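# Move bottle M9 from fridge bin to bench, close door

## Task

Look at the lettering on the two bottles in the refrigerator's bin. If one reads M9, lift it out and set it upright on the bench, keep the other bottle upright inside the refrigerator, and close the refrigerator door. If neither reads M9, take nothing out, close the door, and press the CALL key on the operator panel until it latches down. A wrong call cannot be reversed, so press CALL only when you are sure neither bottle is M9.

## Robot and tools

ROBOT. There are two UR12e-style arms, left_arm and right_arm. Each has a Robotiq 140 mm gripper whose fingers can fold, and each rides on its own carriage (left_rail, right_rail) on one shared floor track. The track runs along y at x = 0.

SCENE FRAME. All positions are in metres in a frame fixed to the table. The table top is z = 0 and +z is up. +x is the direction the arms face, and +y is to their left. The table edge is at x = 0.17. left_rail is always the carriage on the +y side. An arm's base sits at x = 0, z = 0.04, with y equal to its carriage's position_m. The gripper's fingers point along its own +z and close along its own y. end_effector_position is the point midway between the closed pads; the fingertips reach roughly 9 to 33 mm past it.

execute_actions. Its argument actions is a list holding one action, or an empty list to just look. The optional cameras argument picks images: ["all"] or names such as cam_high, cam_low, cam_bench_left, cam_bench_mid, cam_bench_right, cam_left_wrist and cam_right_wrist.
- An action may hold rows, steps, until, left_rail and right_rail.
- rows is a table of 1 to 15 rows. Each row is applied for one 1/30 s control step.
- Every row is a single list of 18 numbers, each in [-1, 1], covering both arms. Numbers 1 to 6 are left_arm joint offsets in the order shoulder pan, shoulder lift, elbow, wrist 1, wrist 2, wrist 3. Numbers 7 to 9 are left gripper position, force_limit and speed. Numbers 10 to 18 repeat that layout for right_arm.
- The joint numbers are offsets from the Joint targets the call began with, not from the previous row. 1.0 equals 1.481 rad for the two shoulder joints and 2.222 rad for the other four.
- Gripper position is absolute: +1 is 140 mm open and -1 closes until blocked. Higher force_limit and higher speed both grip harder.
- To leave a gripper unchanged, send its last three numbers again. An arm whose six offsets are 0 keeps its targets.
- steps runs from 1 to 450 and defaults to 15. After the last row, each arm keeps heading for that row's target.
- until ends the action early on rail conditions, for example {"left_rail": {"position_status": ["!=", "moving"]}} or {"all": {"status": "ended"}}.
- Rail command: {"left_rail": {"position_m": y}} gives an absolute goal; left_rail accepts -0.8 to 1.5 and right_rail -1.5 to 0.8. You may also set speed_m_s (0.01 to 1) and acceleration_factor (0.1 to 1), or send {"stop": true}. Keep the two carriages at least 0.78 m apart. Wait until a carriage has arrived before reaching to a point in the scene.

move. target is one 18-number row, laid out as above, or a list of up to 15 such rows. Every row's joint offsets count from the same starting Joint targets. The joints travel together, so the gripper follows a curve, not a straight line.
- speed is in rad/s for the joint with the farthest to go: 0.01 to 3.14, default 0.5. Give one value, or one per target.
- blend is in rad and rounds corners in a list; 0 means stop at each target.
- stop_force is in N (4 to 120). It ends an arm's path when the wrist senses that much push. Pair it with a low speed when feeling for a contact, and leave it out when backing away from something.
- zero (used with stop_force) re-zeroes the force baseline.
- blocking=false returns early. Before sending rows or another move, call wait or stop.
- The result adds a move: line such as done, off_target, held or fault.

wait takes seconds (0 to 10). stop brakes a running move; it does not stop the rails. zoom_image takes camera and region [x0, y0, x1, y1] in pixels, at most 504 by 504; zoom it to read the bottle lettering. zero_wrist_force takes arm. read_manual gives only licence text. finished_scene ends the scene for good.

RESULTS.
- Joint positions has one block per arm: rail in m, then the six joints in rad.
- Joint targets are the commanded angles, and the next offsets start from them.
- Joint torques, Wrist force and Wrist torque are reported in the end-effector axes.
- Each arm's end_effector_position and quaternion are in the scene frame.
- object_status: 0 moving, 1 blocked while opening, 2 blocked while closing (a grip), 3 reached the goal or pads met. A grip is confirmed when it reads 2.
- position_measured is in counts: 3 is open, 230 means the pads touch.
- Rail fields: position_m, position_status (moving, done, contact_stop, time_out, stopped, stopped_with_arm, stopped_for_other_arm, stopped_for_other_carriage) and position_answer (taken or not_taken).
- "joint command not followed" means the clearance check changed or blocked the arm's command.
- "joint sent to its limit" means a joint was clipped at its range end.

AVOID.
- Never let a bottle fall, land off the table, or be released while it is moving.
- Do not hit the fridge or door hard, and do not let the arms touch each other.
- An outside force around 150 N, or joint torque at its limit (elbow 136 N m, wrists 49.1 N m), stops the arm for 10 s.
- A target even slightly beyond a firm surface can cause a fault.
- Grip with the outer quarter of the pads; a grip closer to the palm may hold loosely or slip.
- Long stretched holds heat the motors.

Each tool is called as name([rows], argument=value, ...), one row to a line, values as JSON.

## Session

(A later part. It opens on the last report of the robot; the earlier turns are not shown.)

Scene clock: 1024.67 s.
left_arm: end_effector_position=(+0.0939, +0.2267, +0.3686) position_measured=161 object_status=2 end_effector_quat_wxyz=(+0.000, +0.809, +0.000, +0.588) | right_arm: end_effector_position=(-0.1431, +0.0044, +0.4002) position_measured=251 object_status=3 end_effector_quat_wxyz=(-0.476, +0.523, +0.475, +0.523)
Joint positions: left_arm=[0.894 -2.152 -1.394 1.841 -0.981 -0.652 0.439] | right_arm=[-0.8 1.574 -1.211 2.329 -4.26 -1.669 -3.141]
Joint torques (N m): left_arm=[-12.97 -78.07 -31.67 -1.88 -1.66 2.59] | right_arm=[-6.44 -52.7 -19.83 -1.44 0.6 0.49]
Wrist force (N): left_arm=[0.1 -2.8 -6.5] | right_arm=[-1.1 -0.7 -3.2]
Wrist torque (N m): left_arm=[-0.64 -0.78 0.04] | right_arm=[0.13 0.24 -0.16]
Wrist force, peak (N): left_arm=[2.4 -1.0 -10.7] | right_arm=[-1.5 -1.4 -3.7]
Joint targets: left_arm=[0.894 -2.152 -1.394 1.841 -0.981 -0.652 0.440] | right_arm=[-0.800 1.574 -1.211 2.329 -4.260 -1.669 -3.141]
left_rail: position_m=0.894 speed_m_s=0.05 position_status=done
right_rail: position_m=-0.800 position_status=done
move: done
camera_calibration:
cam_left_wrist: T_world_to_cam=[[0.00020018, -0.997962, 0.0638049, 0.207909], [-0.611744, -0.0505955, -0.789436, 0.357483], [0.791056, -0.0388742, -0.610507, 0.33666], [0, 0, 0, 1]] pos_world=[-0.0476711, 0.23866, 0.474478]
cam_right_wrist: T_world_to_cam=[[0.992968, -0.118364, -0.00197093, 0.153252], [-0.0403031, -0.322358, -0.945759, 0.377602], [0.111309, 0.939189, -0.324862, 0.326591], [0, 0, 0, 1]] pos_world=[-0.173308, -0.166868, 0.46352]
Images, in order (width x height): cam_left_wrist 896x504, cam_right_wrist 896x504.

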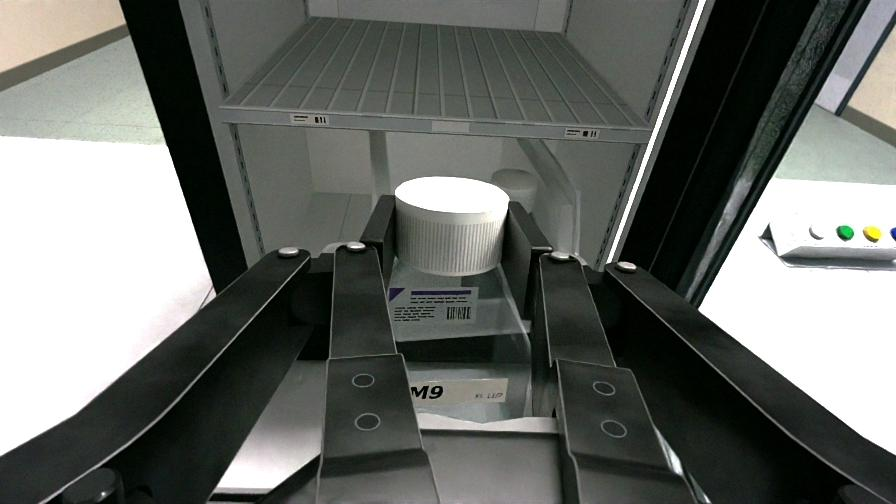

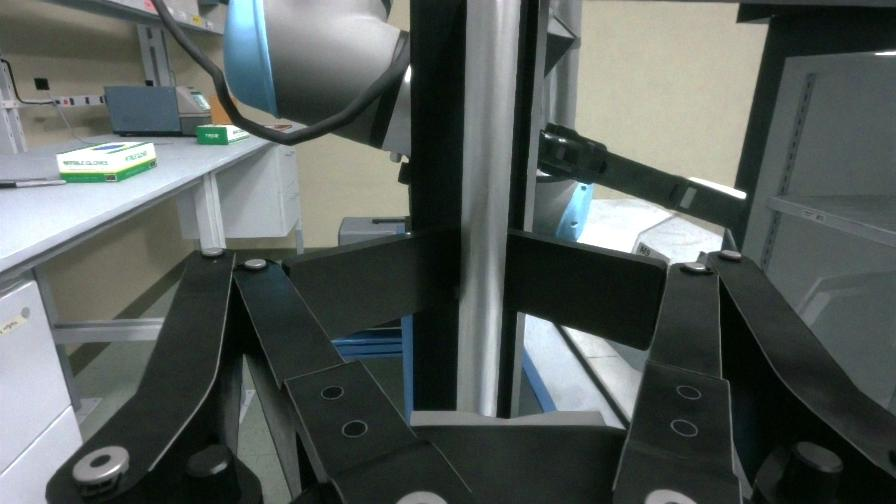

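execute_actions([
  {"left_rail":{"position_m":1.4,"speed_m_s":0.4,"acceleration_factor":0.4},"steps":150,"until":{"left_rail":{"position_status":["!=","moving"]}}},
])

move(target=[0.2041,0.1040,0.1362,-0.3555,0.1056,0.1725,-1,0,-1,0,0,0,0,0,0,-0.98,-0.2,-1], speed=0.5, cameras=["cam_bench_left","cam_bench_mid"])

zoom_image(camera="cam_bench_left", region=[50, 100, 400, 350])

Scene clock: 1044.00 s.
left_arm: end_effector_position=(+0.0939, +0.7326, +0.3686) position_measured=161 object_status=2 end_effector_quat_wxyz=(+0.000, +0.809, +0.000, +0.588) | right_arm: end_effector_position=(-0.1431, +0.0044, +0.4002) position_measured=251 object_status=3 end_effector_quat_wxyz=(-0.476, +0.523, +0.475, +0.523)
Joint positions: left_arm=[1.4 -2.152 -1.394 1.841 -0.981 -0.652 0.44] | right_arm=[-0.8 1.574 -1.211 2.329 -4.26 -1.669 -3.141]
Joint torques (N m): left_arm=[-5.8 -66.74 -37.39 1.02 -0.39 1.86] | right_arm=[-5.58 -52.24 -18.91 -1.87 0.23 1.01]
Wrist force (N): left_arm=[0.3 -2.4 -6.6] | right_arm=[-1.5 -0.7 -3.1]
Wrist torque (N m): left_arm=[-0.58 -0.85 0.04] | right_arm=[0.15 0.29 -0.16]
Wrist force, peak (N): left_arm=[0.2 -3.6 -6.7] | right_arm=[-1.5 -1.0 -3.6]
Joint targets: left_arm=[1.400 -2.152 -1.394 1.841 -0.981 -0.652 0.440] | right_arm=[-0.800 1.574 -1.211 2.329 -4.260 -1.669 -3.141]
Tool commands: left_gripper/position=-1.0 left_gripper/force_limit=+0.0 left_gripper/speed=-1.0 right_gripper/position=-0.98 right_gripper/force_limit=-0.2 right_gripper/speed=-1.0
left_rail: position_m=1.400 speed_m_s=0.40 position_status=done
right_rail: position_m=-0.800 position_status=done

Scene clock: 1046.37 s.
left_arm: end_effector_position=(+0.3139, +0.7329, +0.1686) position_measured=161 object_status=2 end_effector_quat_wxyz=(+0.000, +0.809, +0.001, +0.587) | right_arm: end_effector_position=(-0.1431, +0.0044, +0.4002) position_measured=251 object_status=3 end_effector_quat_wxyz=(-0.476, +0.523, +0.475, +0.523)
Joint positions: left_arm=[1.4 -1.85 -1.24 2.143 -1.771 -0.418 0.823] | right_arm=[-0.8 1.574 -1.211 2.329 -4.26 -1.669 -3.141]
Joint torques (N m): left_arm=[17.21 -37.42 -16.11 -5 1.46 2.17] | right_arm=[-7.71 -51.97 -19.67 -1.62 0.45 1.08]
Wrist force (N): left_arm=[22.5 -4.3 -15.1] | right_arm=[-1.2 -0.6 -3.2]
Wrist torque (N m): left_arm=[-0.56 -0.66 -0.25] | right_arm=[0.14 0.28 -0.16]
Wrist force, peak (N): left_arm=[22.4 -4.6 -15.5] | right_arm=[-1.9 -1.2 -3.2]
Joint targets: left_arm=[1.400 -1.849 -1.240 2.143 -1.771 -0.418 0.823] | right_arm=[-0.800 1.574 -1.211 2.329 -4.260 -1.669 -3.141]
left_rail: position_m=1.400 speed_m_s=0.40 position_status=done
right_rail: position_m=-0.800 position_status=done
move: done
Images, in order (width x height): cam_bench_left 896x504, cam_bench_mid 896x504.

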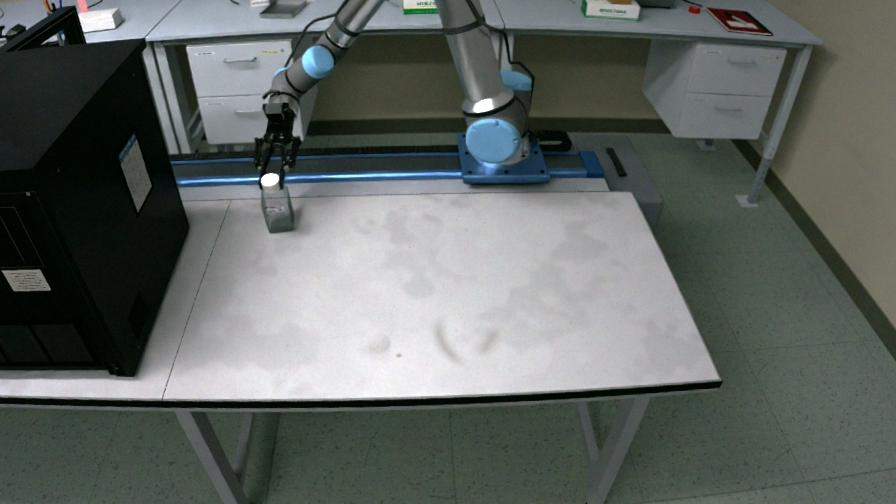

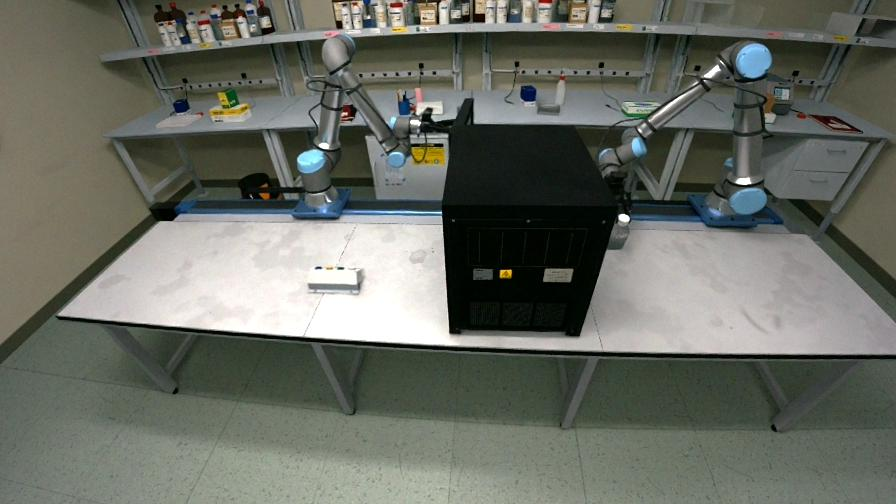

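Scaled by 1.440 from the camera's 896x504 image, which has a finer 1280x720 frame.

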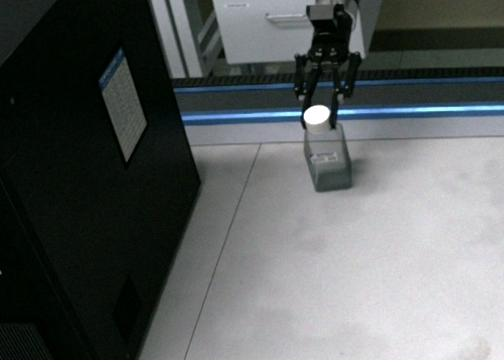

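move(target=[0,-0.0032,-0.0005,0.0026,0,0,-1,0,-1,0,0,0,0,0,0,-0.98,-0.2,-1], speed=0.05, cameras=["cam_left_wrist","cam_bench_left"])

zoom_image(camera="cam_bench_left", region=[220, 120, 340, 250])

Scene clock: 1060.00 s.
left_arm: end_effector_position=(+0.3141, +0.7331, +0.1713) position_measured=161 object_status=2 end_effector_quat_wxyz=(+0.000, +0.809, +0.001, +0.588) | right_arm: end_effector_position=(-0.1431, +0.0044, +0.4002) position_measured=251 object_status=3 end_effector_quat_wxyz=(-0.476, +0.523, +0.475, +0.523)
Joint positions: left_arm=[1.4 -1.849 -1.245 2.142 -1.766 -0.418 0.823] | right_arm=[-0.8 1.574 -1.211 2.329 -4.26 -1.669 -3.141]
Joint torques (N m): left_arm=[13.12 -80.63 -43.51 -0.56 1.28 1.69] | right_arm=[-5.81 -50.78 -20.45 -1.54 -0.07 0.72]
Wrist force (N): left_arm=[0.6 -2.4 -6.4] | right_arm=[-1.4 -0.9 -3.0]
Wrist torque (N m): left_arm=[-0.50 -0.96 -0.04] | right_arm=[0.09 0.30 -0.16]
Wrist force, peak (N): left_arm=[23.0 -4.8 -15.7] | right_arm=[-1.8 -0.9 -3.6]
Joint targets: left_arm=[1.400 -1.849 -1.245 2.142 -1.766 -0.418 0.823] | right_arm=[-0.800 1.574 -1.211 2.329 -4.260 -1.669 -3.141]
left_rail: position_m=1.400 speed_m_s=0.40 position_status=done
right_rail: position_m=-0.800 position_status=done
move: done
camera_calibration:
cam_left_wrist: T_world_to_cam=[[0.000344364, -0.997952, 0.0639608, 0.72584], [-0.612077, -0.0507904, -0.789165, 0.362264], [0.790798, -0.0388772, -0.610842, 0.0619073], [0, 0, 0, 1]] pos_world=[0.172528, 0.74516, 0.277276]
Images, in order (width x height): cam_bench_left 896x504, cam_left_wrist 896x504.

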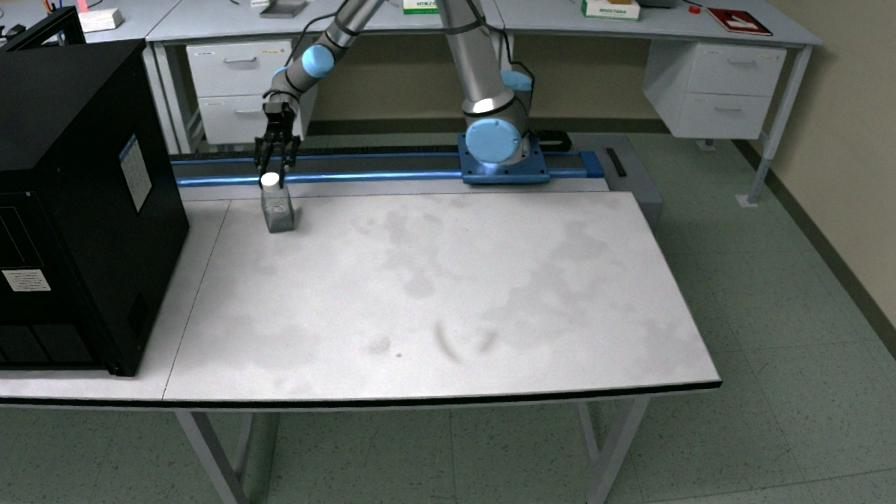

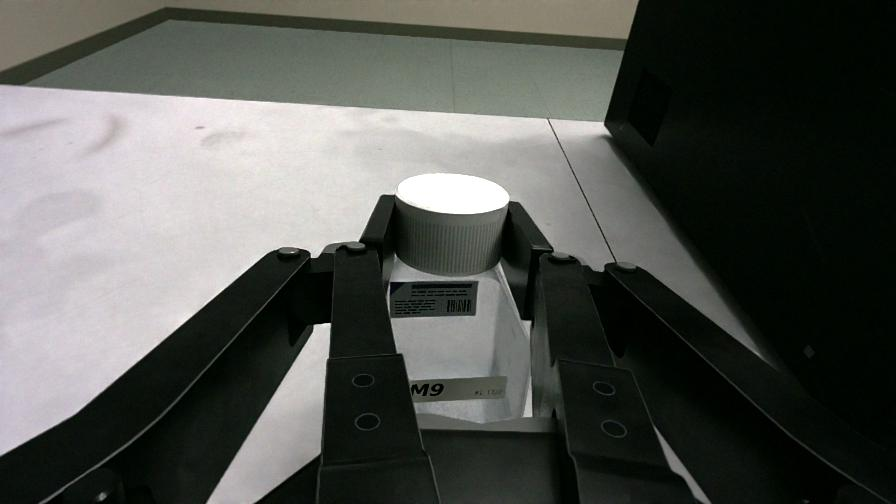

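Scaled by 3.877 from the camera's 896x504 image, which has a finer 1280x720 frame.

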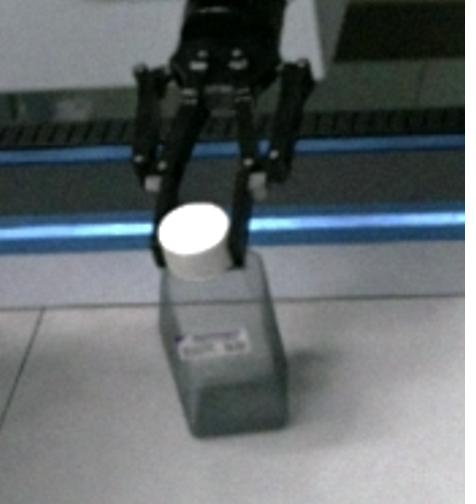

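move(target=[-0.0172,0.0879,-0.0431,0.2475,0.0461,-0.2483,-1,0,-1,0,0,0,0,0,0,-0.98,-0.2,-1], speed=0.25, stop_force=15, cameras=["cam_left_wrist","cam_bench_left"])

zoom_image(camera="cam_bench_left", region=[220, 120, 340, 250])

Scene clock: 1084.17 s.
left_arm: end_effector_position=(+0.3125, +0.7329, +0.1674) position_measured=161 object_status=2 end_effector_quat_wxyz=(+0.000, +0.737, +0.000, +0.676) | right_arm: end_effector_position=(-0.1431, +0.0044, +0.4002) position_measured=251 object_status=3 end_effector_quat_wxyz=(-0.476, +0.523, +0.475, +0.523)
Joint positions: left_arm=[1.4 -1.875 -1.115 2.047 -1.216 -0.315 0.271] | right_arm=[-0.8 1.574 -1.211 2.329 -4.26 -1.669 -3.141]
Joint torques (N m): left_arm=[-13.07 -57.15 -39.16 2.41 5.04 -1.89] | right_arm=[-5.61 -54.9 -21.25 -1.8 0.39 0.78]
Wrist force (N): left_arm=[0.6 -1.9 -7.4] | right_arm=[-1.5 -0.9 -3.1]
Wrist torque (N m): left_arm=[-0.43 -1.07 0.18] | right_arm=[0.08 0.34 -0.16]
Wrist force, peak (N): left_arm=[0.9 -2.4 -7.4] | right_arm=[-1.6 -1.5 -3.6]
Joint targets: left_arm=[1.400 -1.875 -1.115 2.047 -1.216 -0.315 0.271] | right_arm=[-0.800 1.574 -1.211 2.329 -4.260 -1.669 -3.141]
left_rail: position_m=1.400 speed_m_s=0.40 position_status=done
right_rail: position_m=-0.800 position_status=done
move: done
camera_calibration:
cam_left_wrist: T_world_to_cam=[[-0.0155333, -0.99802, 0.0609509, 0.73137], [-0.418047, -0.0488922, -0.907109, 0.315993], [0.908292, -0.0395707, -0.41646, -0.00790487], [0, 0, 0, 1]] pos_world=[0.150641, 0.745058, 0.238771]
Images, in order (width x height): cam_bench_left 896x504, cam_left_wrist 896x504.

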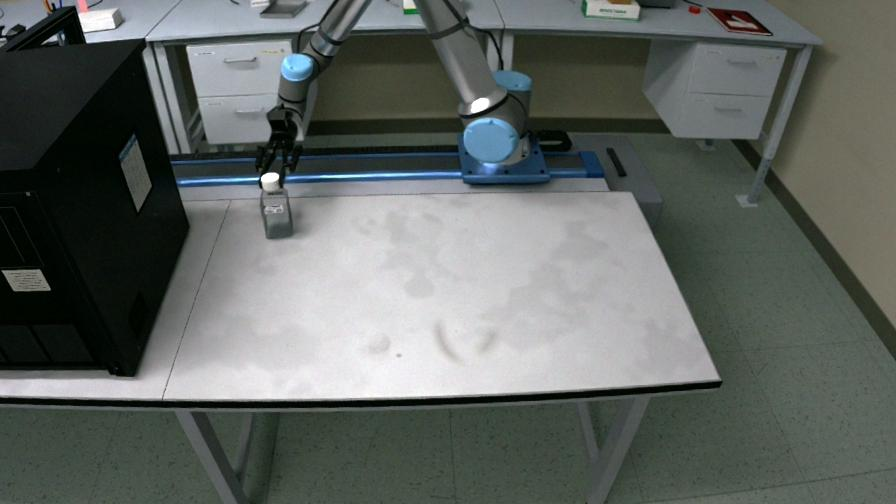

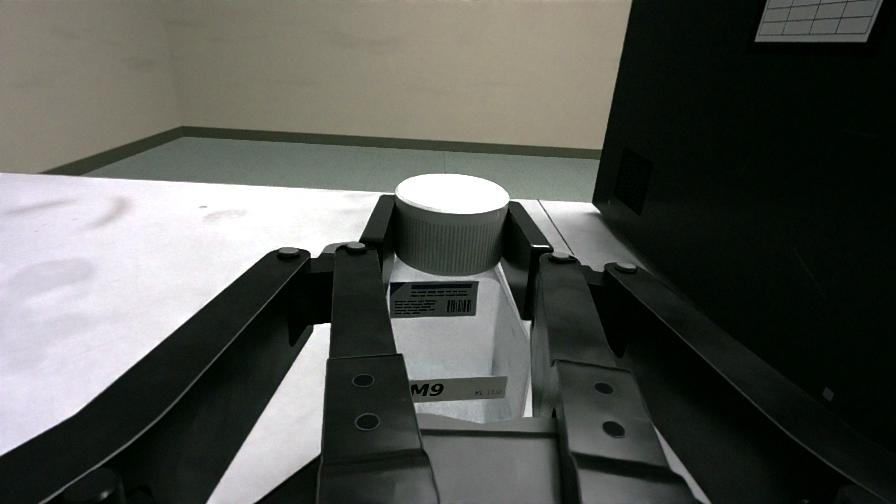

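Scaled by 3.877 from the camera's 896x504 image, which has a finer 1280x720 frame.

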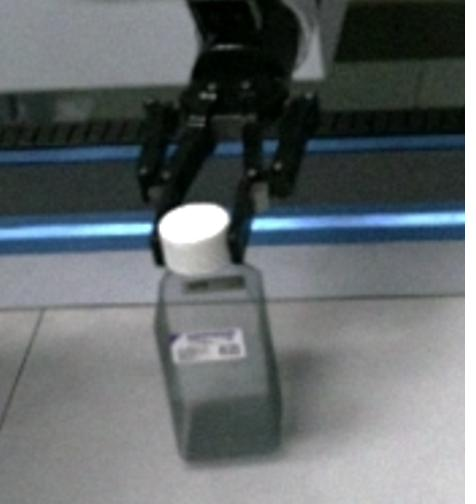

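move(target=[0,0.0202,0.0024,-0.0158,0,0,-1,0,-1,0,0,0,0,0,0,-0.98,-0.2,-1], speed=0.02, stop_force=8, cameras=["cam_bench_left"])

zoom_image(camera="cam_bench_left", region=[220, 120, 340, 250])

Scene clock: 1103.73 s.
left_arm: end_effector_position=(+0.3125, +0.7329, +0.1609) position_measured=161 object_status=2 end_effector_quat_wxyz=(+0.000, +0.737, +0.000, +0.676) | right_arm: end_effector_position=(-0.1431, +0.0044, +0.4002) position_measured=251 object_status=3 end_effector_quat_wxyz=(-0.476, +0.523, +0.475, +0.523)
Joint positions: left_arm=[1.4 -1.875 -1.105 2.048 -1.227 -0.315 0.271] | right_arm=[-0.8 1.574 -1.211 2.329 -4.26 -1.669 -3.141]
Joint torques (N m): left_arm=[-14.2 -87.65 -35.8 2.15 -2.09 -1.68] | right_arm=[-7.18 -52.9 -21.91 -1.6 0.06 0.3]
Wrist force (N): left_arm=[1.4 -1.1 -7.1] | right_arm=[-1.3 -1.1 -3.1]
Wrist torque (N m): left_arm=[-0.32 -1.25 0.17] | right_arm=[0.05 0.23 -0.16]
Wrist force, peak (N): left_arm=[22.1 0.1 -4.9] | right_arm=[-1.8 -0.8 -3.4]
Joint targets: left_arm=[1.400 -1.875 -1.105 2.048 -1.227 -0.315 0.271] | right_arm=[-0.800 1.574 -1.211 2.329 -4.260 -1.669 -3.141]
left_rail: position_m=1.400 speed_m_s=0.40 position_status=done
right_rail: position_m=-0.800 position_status=done
move: contact (left_arm); left_arm: the wrist 1 is farthest, 0.024 rad from its target
Images, in order (width x height): cam_bench_left 896x504.

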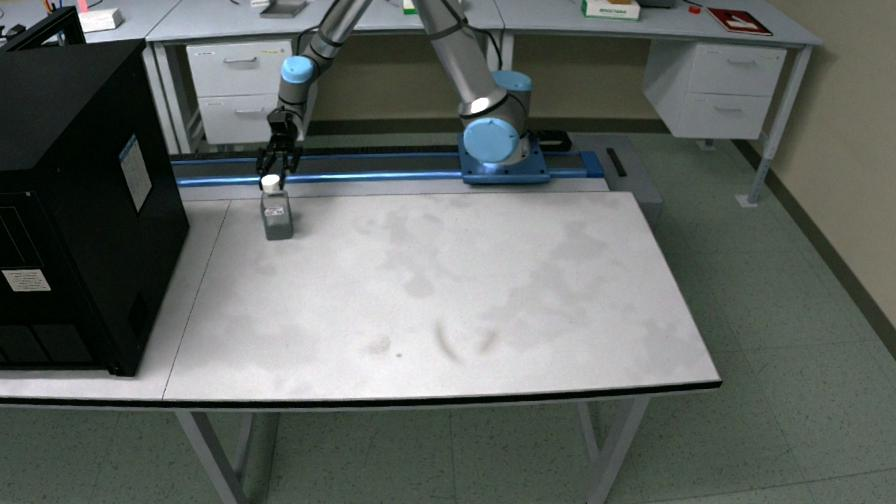

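Scaled by 3.877 from the camera's 896x504 image, which has a finer 1280x720 frame.

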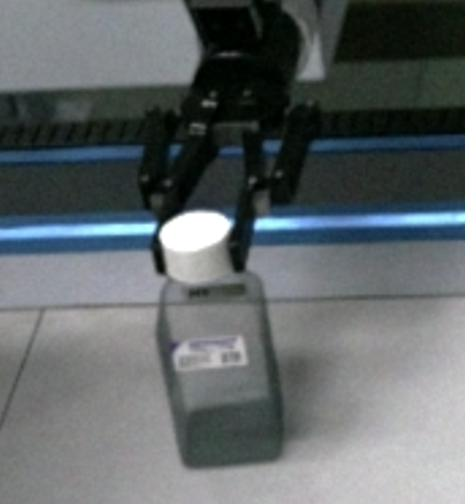

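execute_actions([
  {"rows":[[0,0,0,0,0,0,0.1,0,-1,0,0,0,0,0,0,-0.98,-0.2,-1]],"steps":60},
], cameras=["cam_bench_left","cam_left_wrist"])

Scene clock: 1110.17 s.
left_arm: end_effector_position=(+0.3125, +0.7328, +0.1609) position_measured=117 object_status=3 end_effector_quat_wxyz=(+0.000, +0.737, +0.000, +0.676) | right_arm: end_effector_position=(-0.1431, +0.0044, +0.4002) position_measured=251 object_status=3 end_effector_quat_wxyz=(-0.476, +0.523, +0.475, +0.523)
Joint positions: left_arm=[1.4 -1.875 -1.105 2.048 -1.227 -0.315 0.271] | right_arm=[-0.8 1.574 -1.211 2.329 -4.26 -1.669 -3.141]
Joint torques (N m): left_arm=[-9.55 -70.67 -29.83 -1.2 3.53 0.39] | right_arm=[-8.96 -54.65 -20.83 -1.81 0.16 1.08]
Wrist force (N): left_arm=[4.9 -1.3 -7.6] | right_arm=[-1.2 -0.4 -3.3]
Wrist torque (N m): left_arm=[-0.30 -1.12 0.18] | right_arm=[0.21 0.21 -0.16]
Wrist force, peak (N): left_arm=[5.1 -1.4 -7.8] | right_arm=[-1.6 -0.9 -3.6]
Joint targets: left_arm=[1.400 -1.875 -1.105 2.048 -1.227 -0.315 0.271] | right_arm=[-0.800 1.574 -1.211 2.329 -4.260 -1.669 -3.141]
left_rail: position_m=1.400 speed_m_s=0.40 position_status=done
right_rail: position_m=-0.800 position_status=done
camera_calibration:
cam_left_wrist: T_world_to_cam=[[-0.0155333, -0.99802, 0.0609509, 0.731772], [-0.418047, -0.0488922, -0.907109, 0.310007], [0.908292, -0.0395707, -0.41646, -0.0106535], [0, 0, 0, 1]] pos_world=[0.150641, 0.745058, 0.232171]
Images, in order (width x height): cam_bench_left 896x504, cam_left_wrist 896x504.

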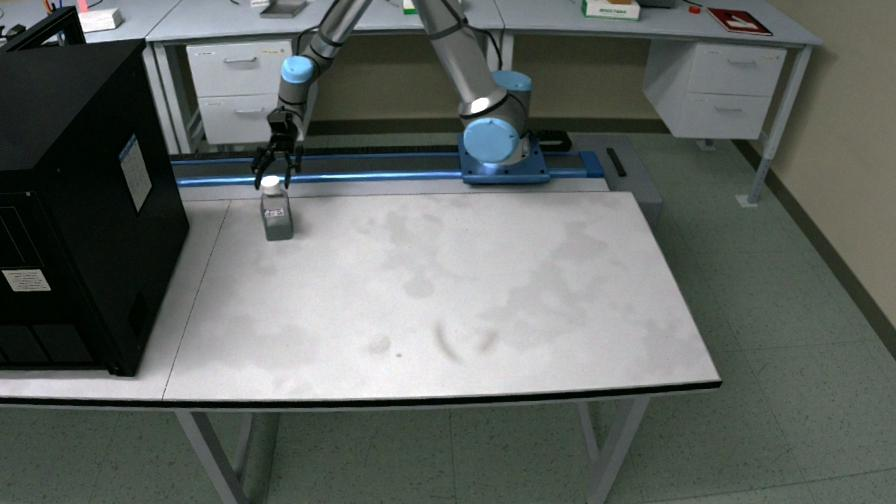

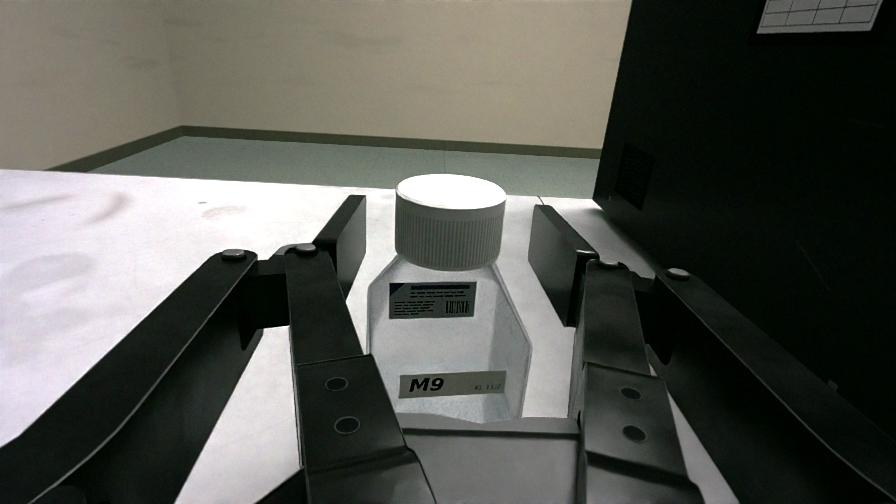

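move(target=[-0.1240,0.0189,-0.0270,0.0591,-0.0810,-0.0487,0.1,0,-1,0,0,0,0,0,0,-0.98,-0.2,-1], speed=0.15, cameras=["cam_bench_left"])

move([
  [0,0,0,0,0,0,0.1,0,-1,0.0227,0.0530,-0.0664,0.0313,-0.0509,0,-0.98,-0.2,-1],
  [0,0,0,0,0,0,0.1,0,-1,0.0149,0.1587,-0.2034,0.0981,-0.1247,0,-0.98,-0.2,-1],
], speed=0.25, blend=[0.05,0], stop_force=60, cameras=["cam_right_wrist"])

Scene clock: 1138.37 s.
left_arm: end_effector_position=(+0.1828, +0.7331, +0.1610) position_measured=117 object_status=3 end_effector_quat_wxyz=(+0.000, +0.737, +0.000, +0.676) | right_arm: end_effector_position=(-0.1431, +0.0044, +0.4002) position_measured=251 object_status=3 end_effector_quat_wxyz=(-0.476, +0.523, +0.475, +0.523)
Joint positions: left_arm=[1.4 -2.058 -1.077 1.988 -1.096 -0.495 0.163] | right_arm=[-0.8 1.574 -1.211 2.329 -4.26 -1.669 -3.141]
Joint torques (N m): left_arm=[-12.63 -57.71 -38.74 2.83 -3.15 -2.01] | right_arm=[-6.47 -52.4 -20.8 -1.81 0.07 0.64]
Wrist force (N): left_arm=[5.1 -0.9 -7.5] | right_arm=[-1.2 -0.7 -3.0]
Wrist torque (N m): left_arm=[-0.24 -1.18 0.17] | right_arm=[0.14 0.20 -0.16]
Wrist force, peak (N): left_arm=[5.0 -1.3 -8.6] | right_arm=[-1.5 -1.4 -3.5]
Joint targets: left_arm=[1.400 -2.059 -1.077 1.988 -1.096 -0.495 0.163] | right_arm=[-0.800 1.574 -1.211 2.329 -4.260 -1.669 -3.141]
left_rail: position_m=1.400 speed_m_s=0.40 position_status=done
right_rail: position_m=-0.800 position_status=done
move: done
Images, in order (width x height): cam_bench_left 896x504.

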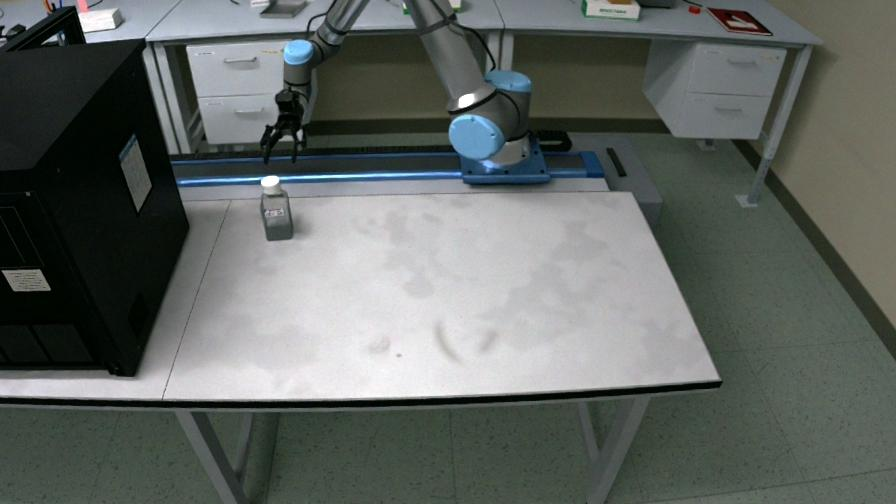

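Scene clock: 1141.50 s.
left_arm: end_effector_position=(+0.1825, +0.7332, +0.1611) position_measured=117 object_status=3 end_effector_quat_wxyz=(+0.000, +0.737, +0.000, +0.676) | right_arm: end_effector_position=(-0.0747, +0.2137, +0.3996) position_measured=251 object_status=3 end_effector_quat_wxyz=(-0.405, +0.580, +0.405, +0.579)
Joint positions: left_arm=[1.4 -2.059 -1.077 1.988 -1.096 -0.495 0.163] | right_arm=[-0.8 1.596 -0.976 1.877 -4.042 -1.946 -3.141]
Joint torques (N m): left_arm=[-13.46 -58.63 -38.89 3.06 -2.95 -1.74] | right_arm=[-21.08 -67.33 -41.23 -0.92 -1.5 1.25]
Wrist force (N): left_arm=[5.0 -1.3 -7.8] | right_arm=[-1.7 -1.9 -2.6]
Wrist torque (N m): left_arm=[-0.34 -1.15 0.17] | right_arm=[0.02 0.32 -0.14]
Wrist force, peak (N): left_arm=[5.3 -1.5 -7.7] | right_arm=[-1.2 -6.7 -1.6]
Joint targets: left_arm=[1.400 -2.059 -1.077 1.988 -1.096 -0.495 0.163] | right_arm=[-0.800 1.596 -0.976 1.877 -4.042 -1.946 -3.141]
left_rail: position_m=1.400 speed_m_s=0.40 position_status=done
right_rail: position_m=-0.800 position_status=done
move: done
camera_calibration:
cam_right_wrist: T_world_to_cam=[[0.931025, -0.364951, -0.00166268, 0.158054], [-0.120392, -0.302824, -0.945412, 0.436977], [0.344525, 0.880402, -0.325874, 0.152609], [0, 0, 0, 1]] pos_world=[-0.147121, 0.0556521, 0.463117]
Images, in order (width x height): cam_right_wrist 896x504.

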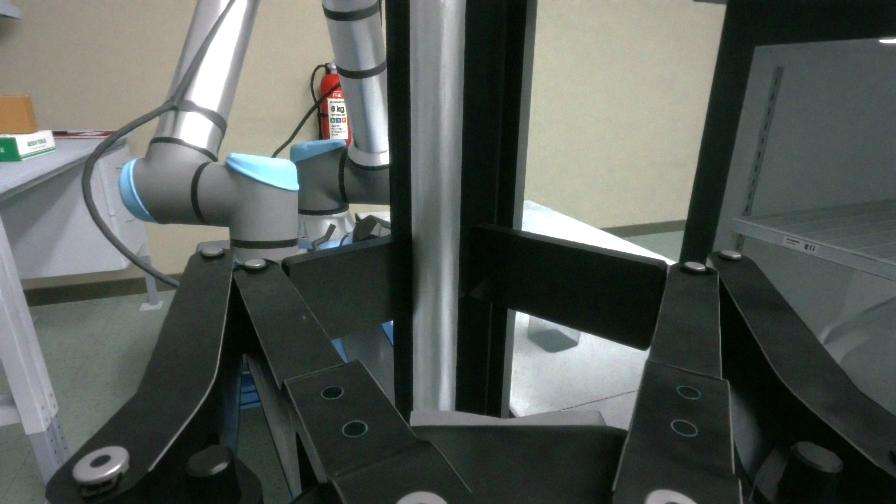

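move([
  [0,0,0,0,0,0,0.1,0,-1,-0.0384,0.0975,-0.1289,0.0636,-0.0526,0,-0.98,-0.2,-1],
  [0,0,0,0,0,0,0.1,0,-1,-0.0801,0.1619,-0.2148,0.1066,-0.0837,0,-0.98,-0.2,-1],
  [0,0,0,0,0,0,0.1,0,-1,-0.1256,0.2174,-0.2894,0.1440,-0.1121,0,-0.98,-0.2,-1],
], speed=0.25, blend=[0.05,0.05,0], stop_force=40, cameras=["cam_right_wrist","cam_high"])

Scene clock: 1155.00 s.
left_arm: end_effector_position=(+0.1825, +0.7332, +0.1611) position_measured=117 object_status=3 end_effector_quat_wxyz=(+0.000, +0.737, +0.000, +0.676) | right_arm: end_effector_position=(-0.0002, +0.3043, +0.3997) position_measured=252 object_status=3 end_effector_quat_wxyz=(-0.366, +0.606, +0.365, +0.605)
Joint positions: left_arm=[1.4 -2.059 -1.077 1.988 -1.096 -0.495 0.163] | right_arm=[-0.8 1.552 -0.864 1.655 -3.933 -2.037 -3.141]
Joint torques (N m): left_arm=[-12.22 -57.61 -38.1 2.79 -3.09 -1.72] | right_arm=[-65.53 -99.58 0.17 -6.32 -20.46 0.7]
Wrist force (N): left_arm=[5.0 -1.1 -7.5] | right_arm=[13.5 -107.3 0.8]
Wrist torque (N m): left_arm=[-0.29 -1.16 0.16] | right_arm=[-12.99 -0.40 0.24]
Wrist force, peak (N): left_arm=[5.3 -1.1 -7.8] | right_arm=[13.9 -108.7 0.1]
Joint targets: left_arm=[1.400 -2.059 -1.077 1.988 -1.096 -0.495 0.163] | right_arm=[-0.800 1.552 -0.864 1.655 -3.933 -2.037 -3.141]
left_rail: position_m=1.400 speed_m_s=0.40 position_status=done
right_rail: position_m=-0.800 position_status=done
move: contact (right_arm); path passed 0 of 3 targets; right_arm: the elbow is farthest, 0.421 rad from its target
camera_calibration:
cam_right_wrist: T_world_to_cam=[[0.873611, -0.486621, -0.00178429, 0.158876], [-0.159956, -0.283696, -0.945479, 0.467687], [0.459584, 0.826266, -0.325678, 0.0637013], [0, 0, 0, 1]] pos_world=[-0.0932629, 0.157359, 0.463218]
Images, in order (width x height): cam_high 896x504, cam_right_wrist 896x504.

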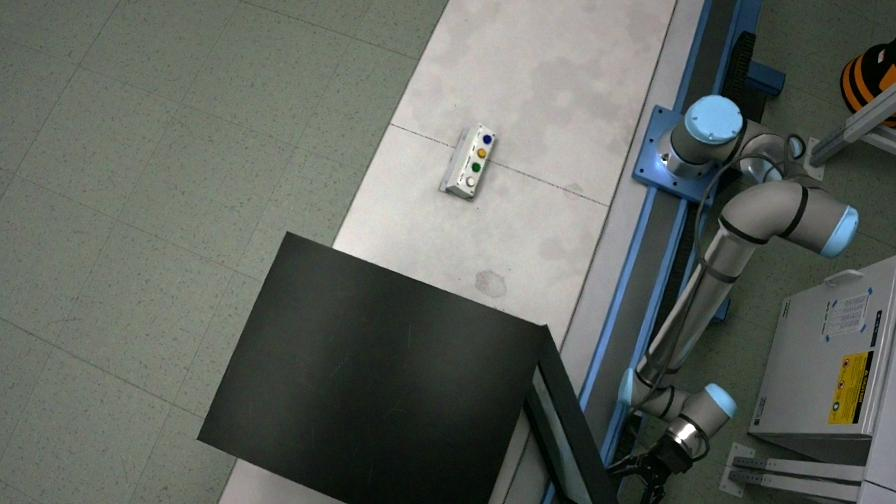

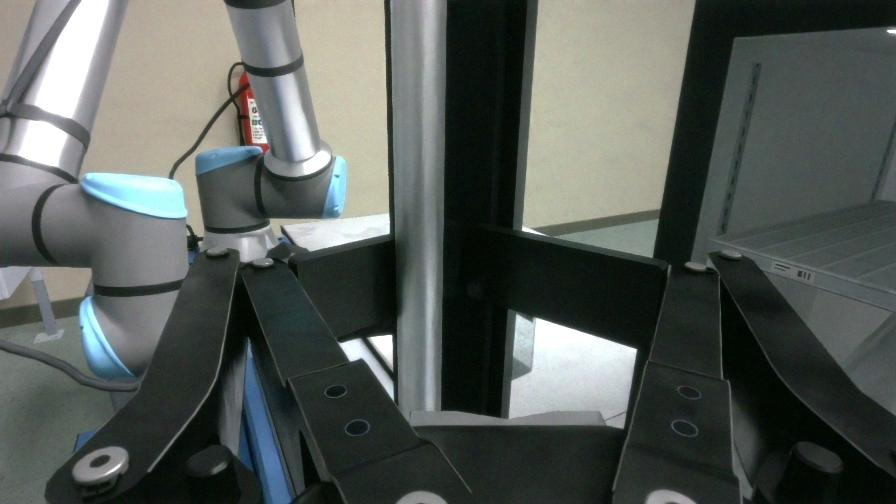

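move(target=[0,0,0,0,0,0,0.1,0,-1,0.0081,0,0,0,0,0,-0.98,-0.2,-1], speed=0.1)

Scene clock: 1163.50 s.
left_arm: end_effector_position=(+0.1825, +0.7332, +0.1611) position_measured=117 object_status=3 end_effector_quat_wxyz=(+0.000, +0.737, +0.000, +0.676) | right_arm: end_effector_position=(-0.0130, +0.3042, +0.3996) position_measured=252 object_status=3 end_effector_quat_wxyz=(-0.369, +0.604, +0.369, +0.603)
Joint positions: left_arm=[1.4 -2.059 -1.077 1.988 -1.096 -0.495 0.163] | right_arm=[-0.8 1.563 -0.864 1.655 -3.933 -2.037 -3.141]
Joint torques (N m): left_arm=[-13.62 -58.32 -38.06 2.8 -2.95 -1.65] | right_arm=[21.59 -87.91 -44.05 -2.58 -1.52 0.33]
Wrist force (N): left_arm=[5.2 -1.5 -7.4] | right_arm=[-2.3 -3.4 -0.1]
Wrist torque (N m): left_arm=[-0.37 -1.20 0.16] | right_arm=[-0.02 0.29 -0.15]
Wrist force, peak (N): left_arm=[5.3 -1.3 -7.9] | right_arm=[13.5 -107.5 1.0]
Joint targets: left_arm=[1.400 -2.059 -1.077 1.988 -1.096 -0.495 0.163] | right_arm=[-0.800 1.564 -0.864 1.655 -3.933 -2.037 -3.141]
left_rail: position_m=1.400 speed_m_s=0.40 position_status=done
right_rail: position_m=-0.800 position_status=done
move: done

execute_actions([
  {"rows":[[0,0,0,0,0,0,0.1,0,-1,0,0,0,0,0,0,0.6,-0.2,-0.5]],"steps":90},
], cameras=["cam_right_wrist","cam_high"])

Scene clock: 1173.33 s.
left_arm: end_effector_position=(+0.1825, +0.7332, +0.1611) position_measured=117 object_status=3 end_effector_quat_wxyz=(+0.000, +0.737, +0.000, +0.676) | right_arm: end_effector_position=(-0.0135, +0.3042, +0.3997) position_measured=53 object_status=3 end_effector_quat_wxyz=(-0.369, +0.603, +0.369, +0.603)
Joint positions: left_arm=[1.4 -2.059 -1.077 1.988 -1.096 -0.495 0.163] | right_arm=[-0.8 1.564 -0.864 1.655 -3.933 -2.037 -3.141]
Joint torques (N m): left_arm=[-13.51 -58.56 -38.53 2.64 -2.81 -1.68] | right_arm=[-18.01 -106.57 -23.75 -0.85 2.09 0.87]
Wrist force (N): left_arm=[5.2 -1.1 -7.7] | right_arm=[-2.8 -2.9 -6.2]
Wrist torque (N m): left_arm=[-0.28 -1.20 0.17] | right_arm=[-0.24 0.62 -0.15]
Wrist force, peak (N): left_arm=[4.9 -1.4 -8.2] | right_arm=[-5.5 -20.6 1.5]
Joint targets: left_arm=[1.400 -2.059 -1.077 1.988 -1.096 -0.495 0.163] | right_arm=[-0.800 1.564 -0.864 1.655 -3.933 -2.037 -3.141]
left_rail: position_m=1.400 speed_m_s=0.40 position_status=done
right_rail: position_m=-0.800 position_status=done
camera_calibration:
cam_right_wrist: T_world_to_cam=[[0.879396, -0.476088, -0.00171404, 0.167289], [-0.156471, -0.285618, -0.945484, 0.466164], [0.449643, 0.831723, -0.325665, 0.0681075], [0, 0, 0, 1]] pos_world=[-0.104796, 0.156143, 0.463218]
Images, in order (width x height): cam_high 896x504, cam_right_wrist 896x504.

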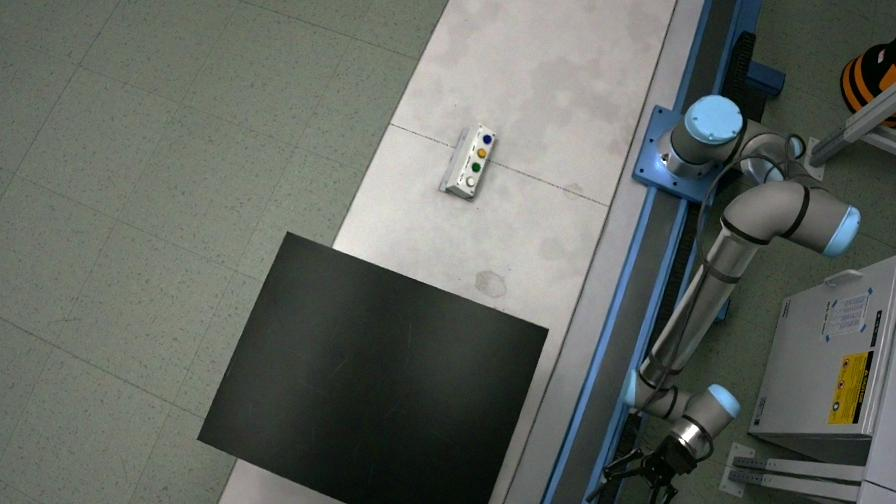

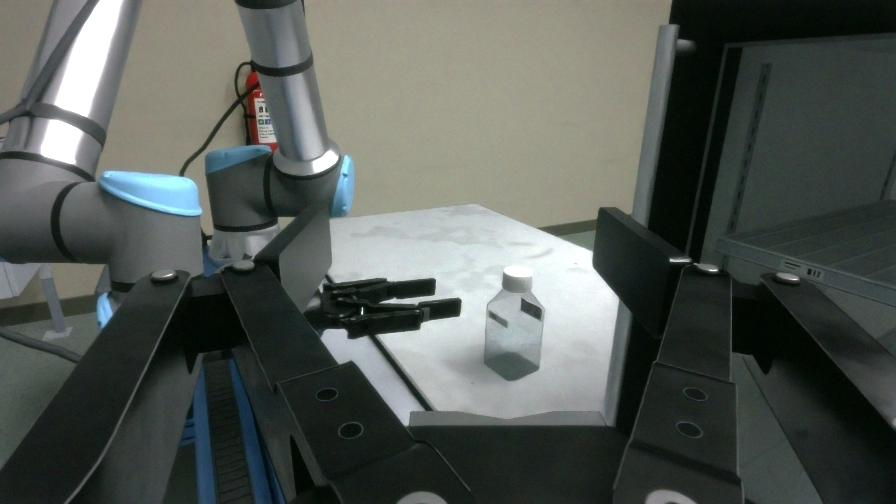

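zoom_image(camera="cam_high", region=[440, 280, 640, 500])

zoom_image(camera="cam_right_wrist", region=[590, 0, 896, 300])

Scaled by 2.291 from the camera's 896x504 image, which has a finer 1280x720 frame.

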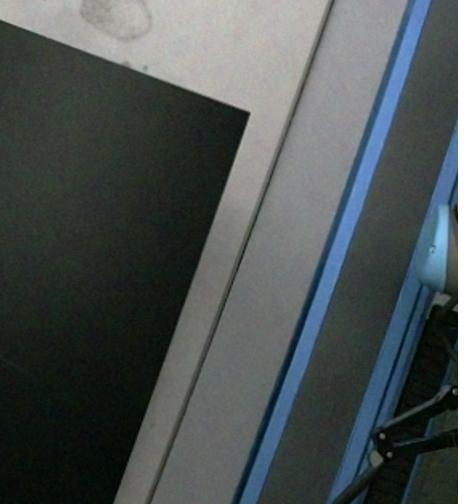

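Scaled by 1.647 from the camera's 896x504 image, which has a finer 1280x720 frame.

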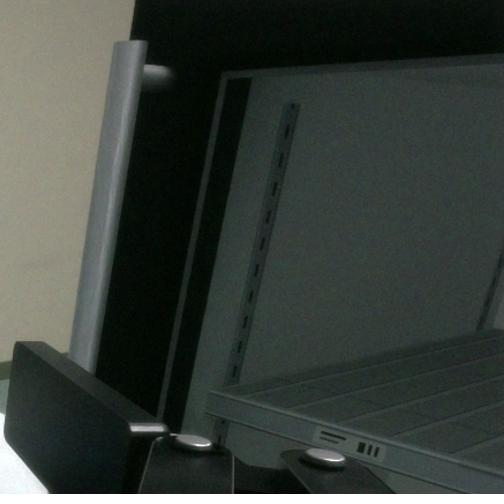

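Door is flush.

finished_scene()

The scene is finished: the task was done.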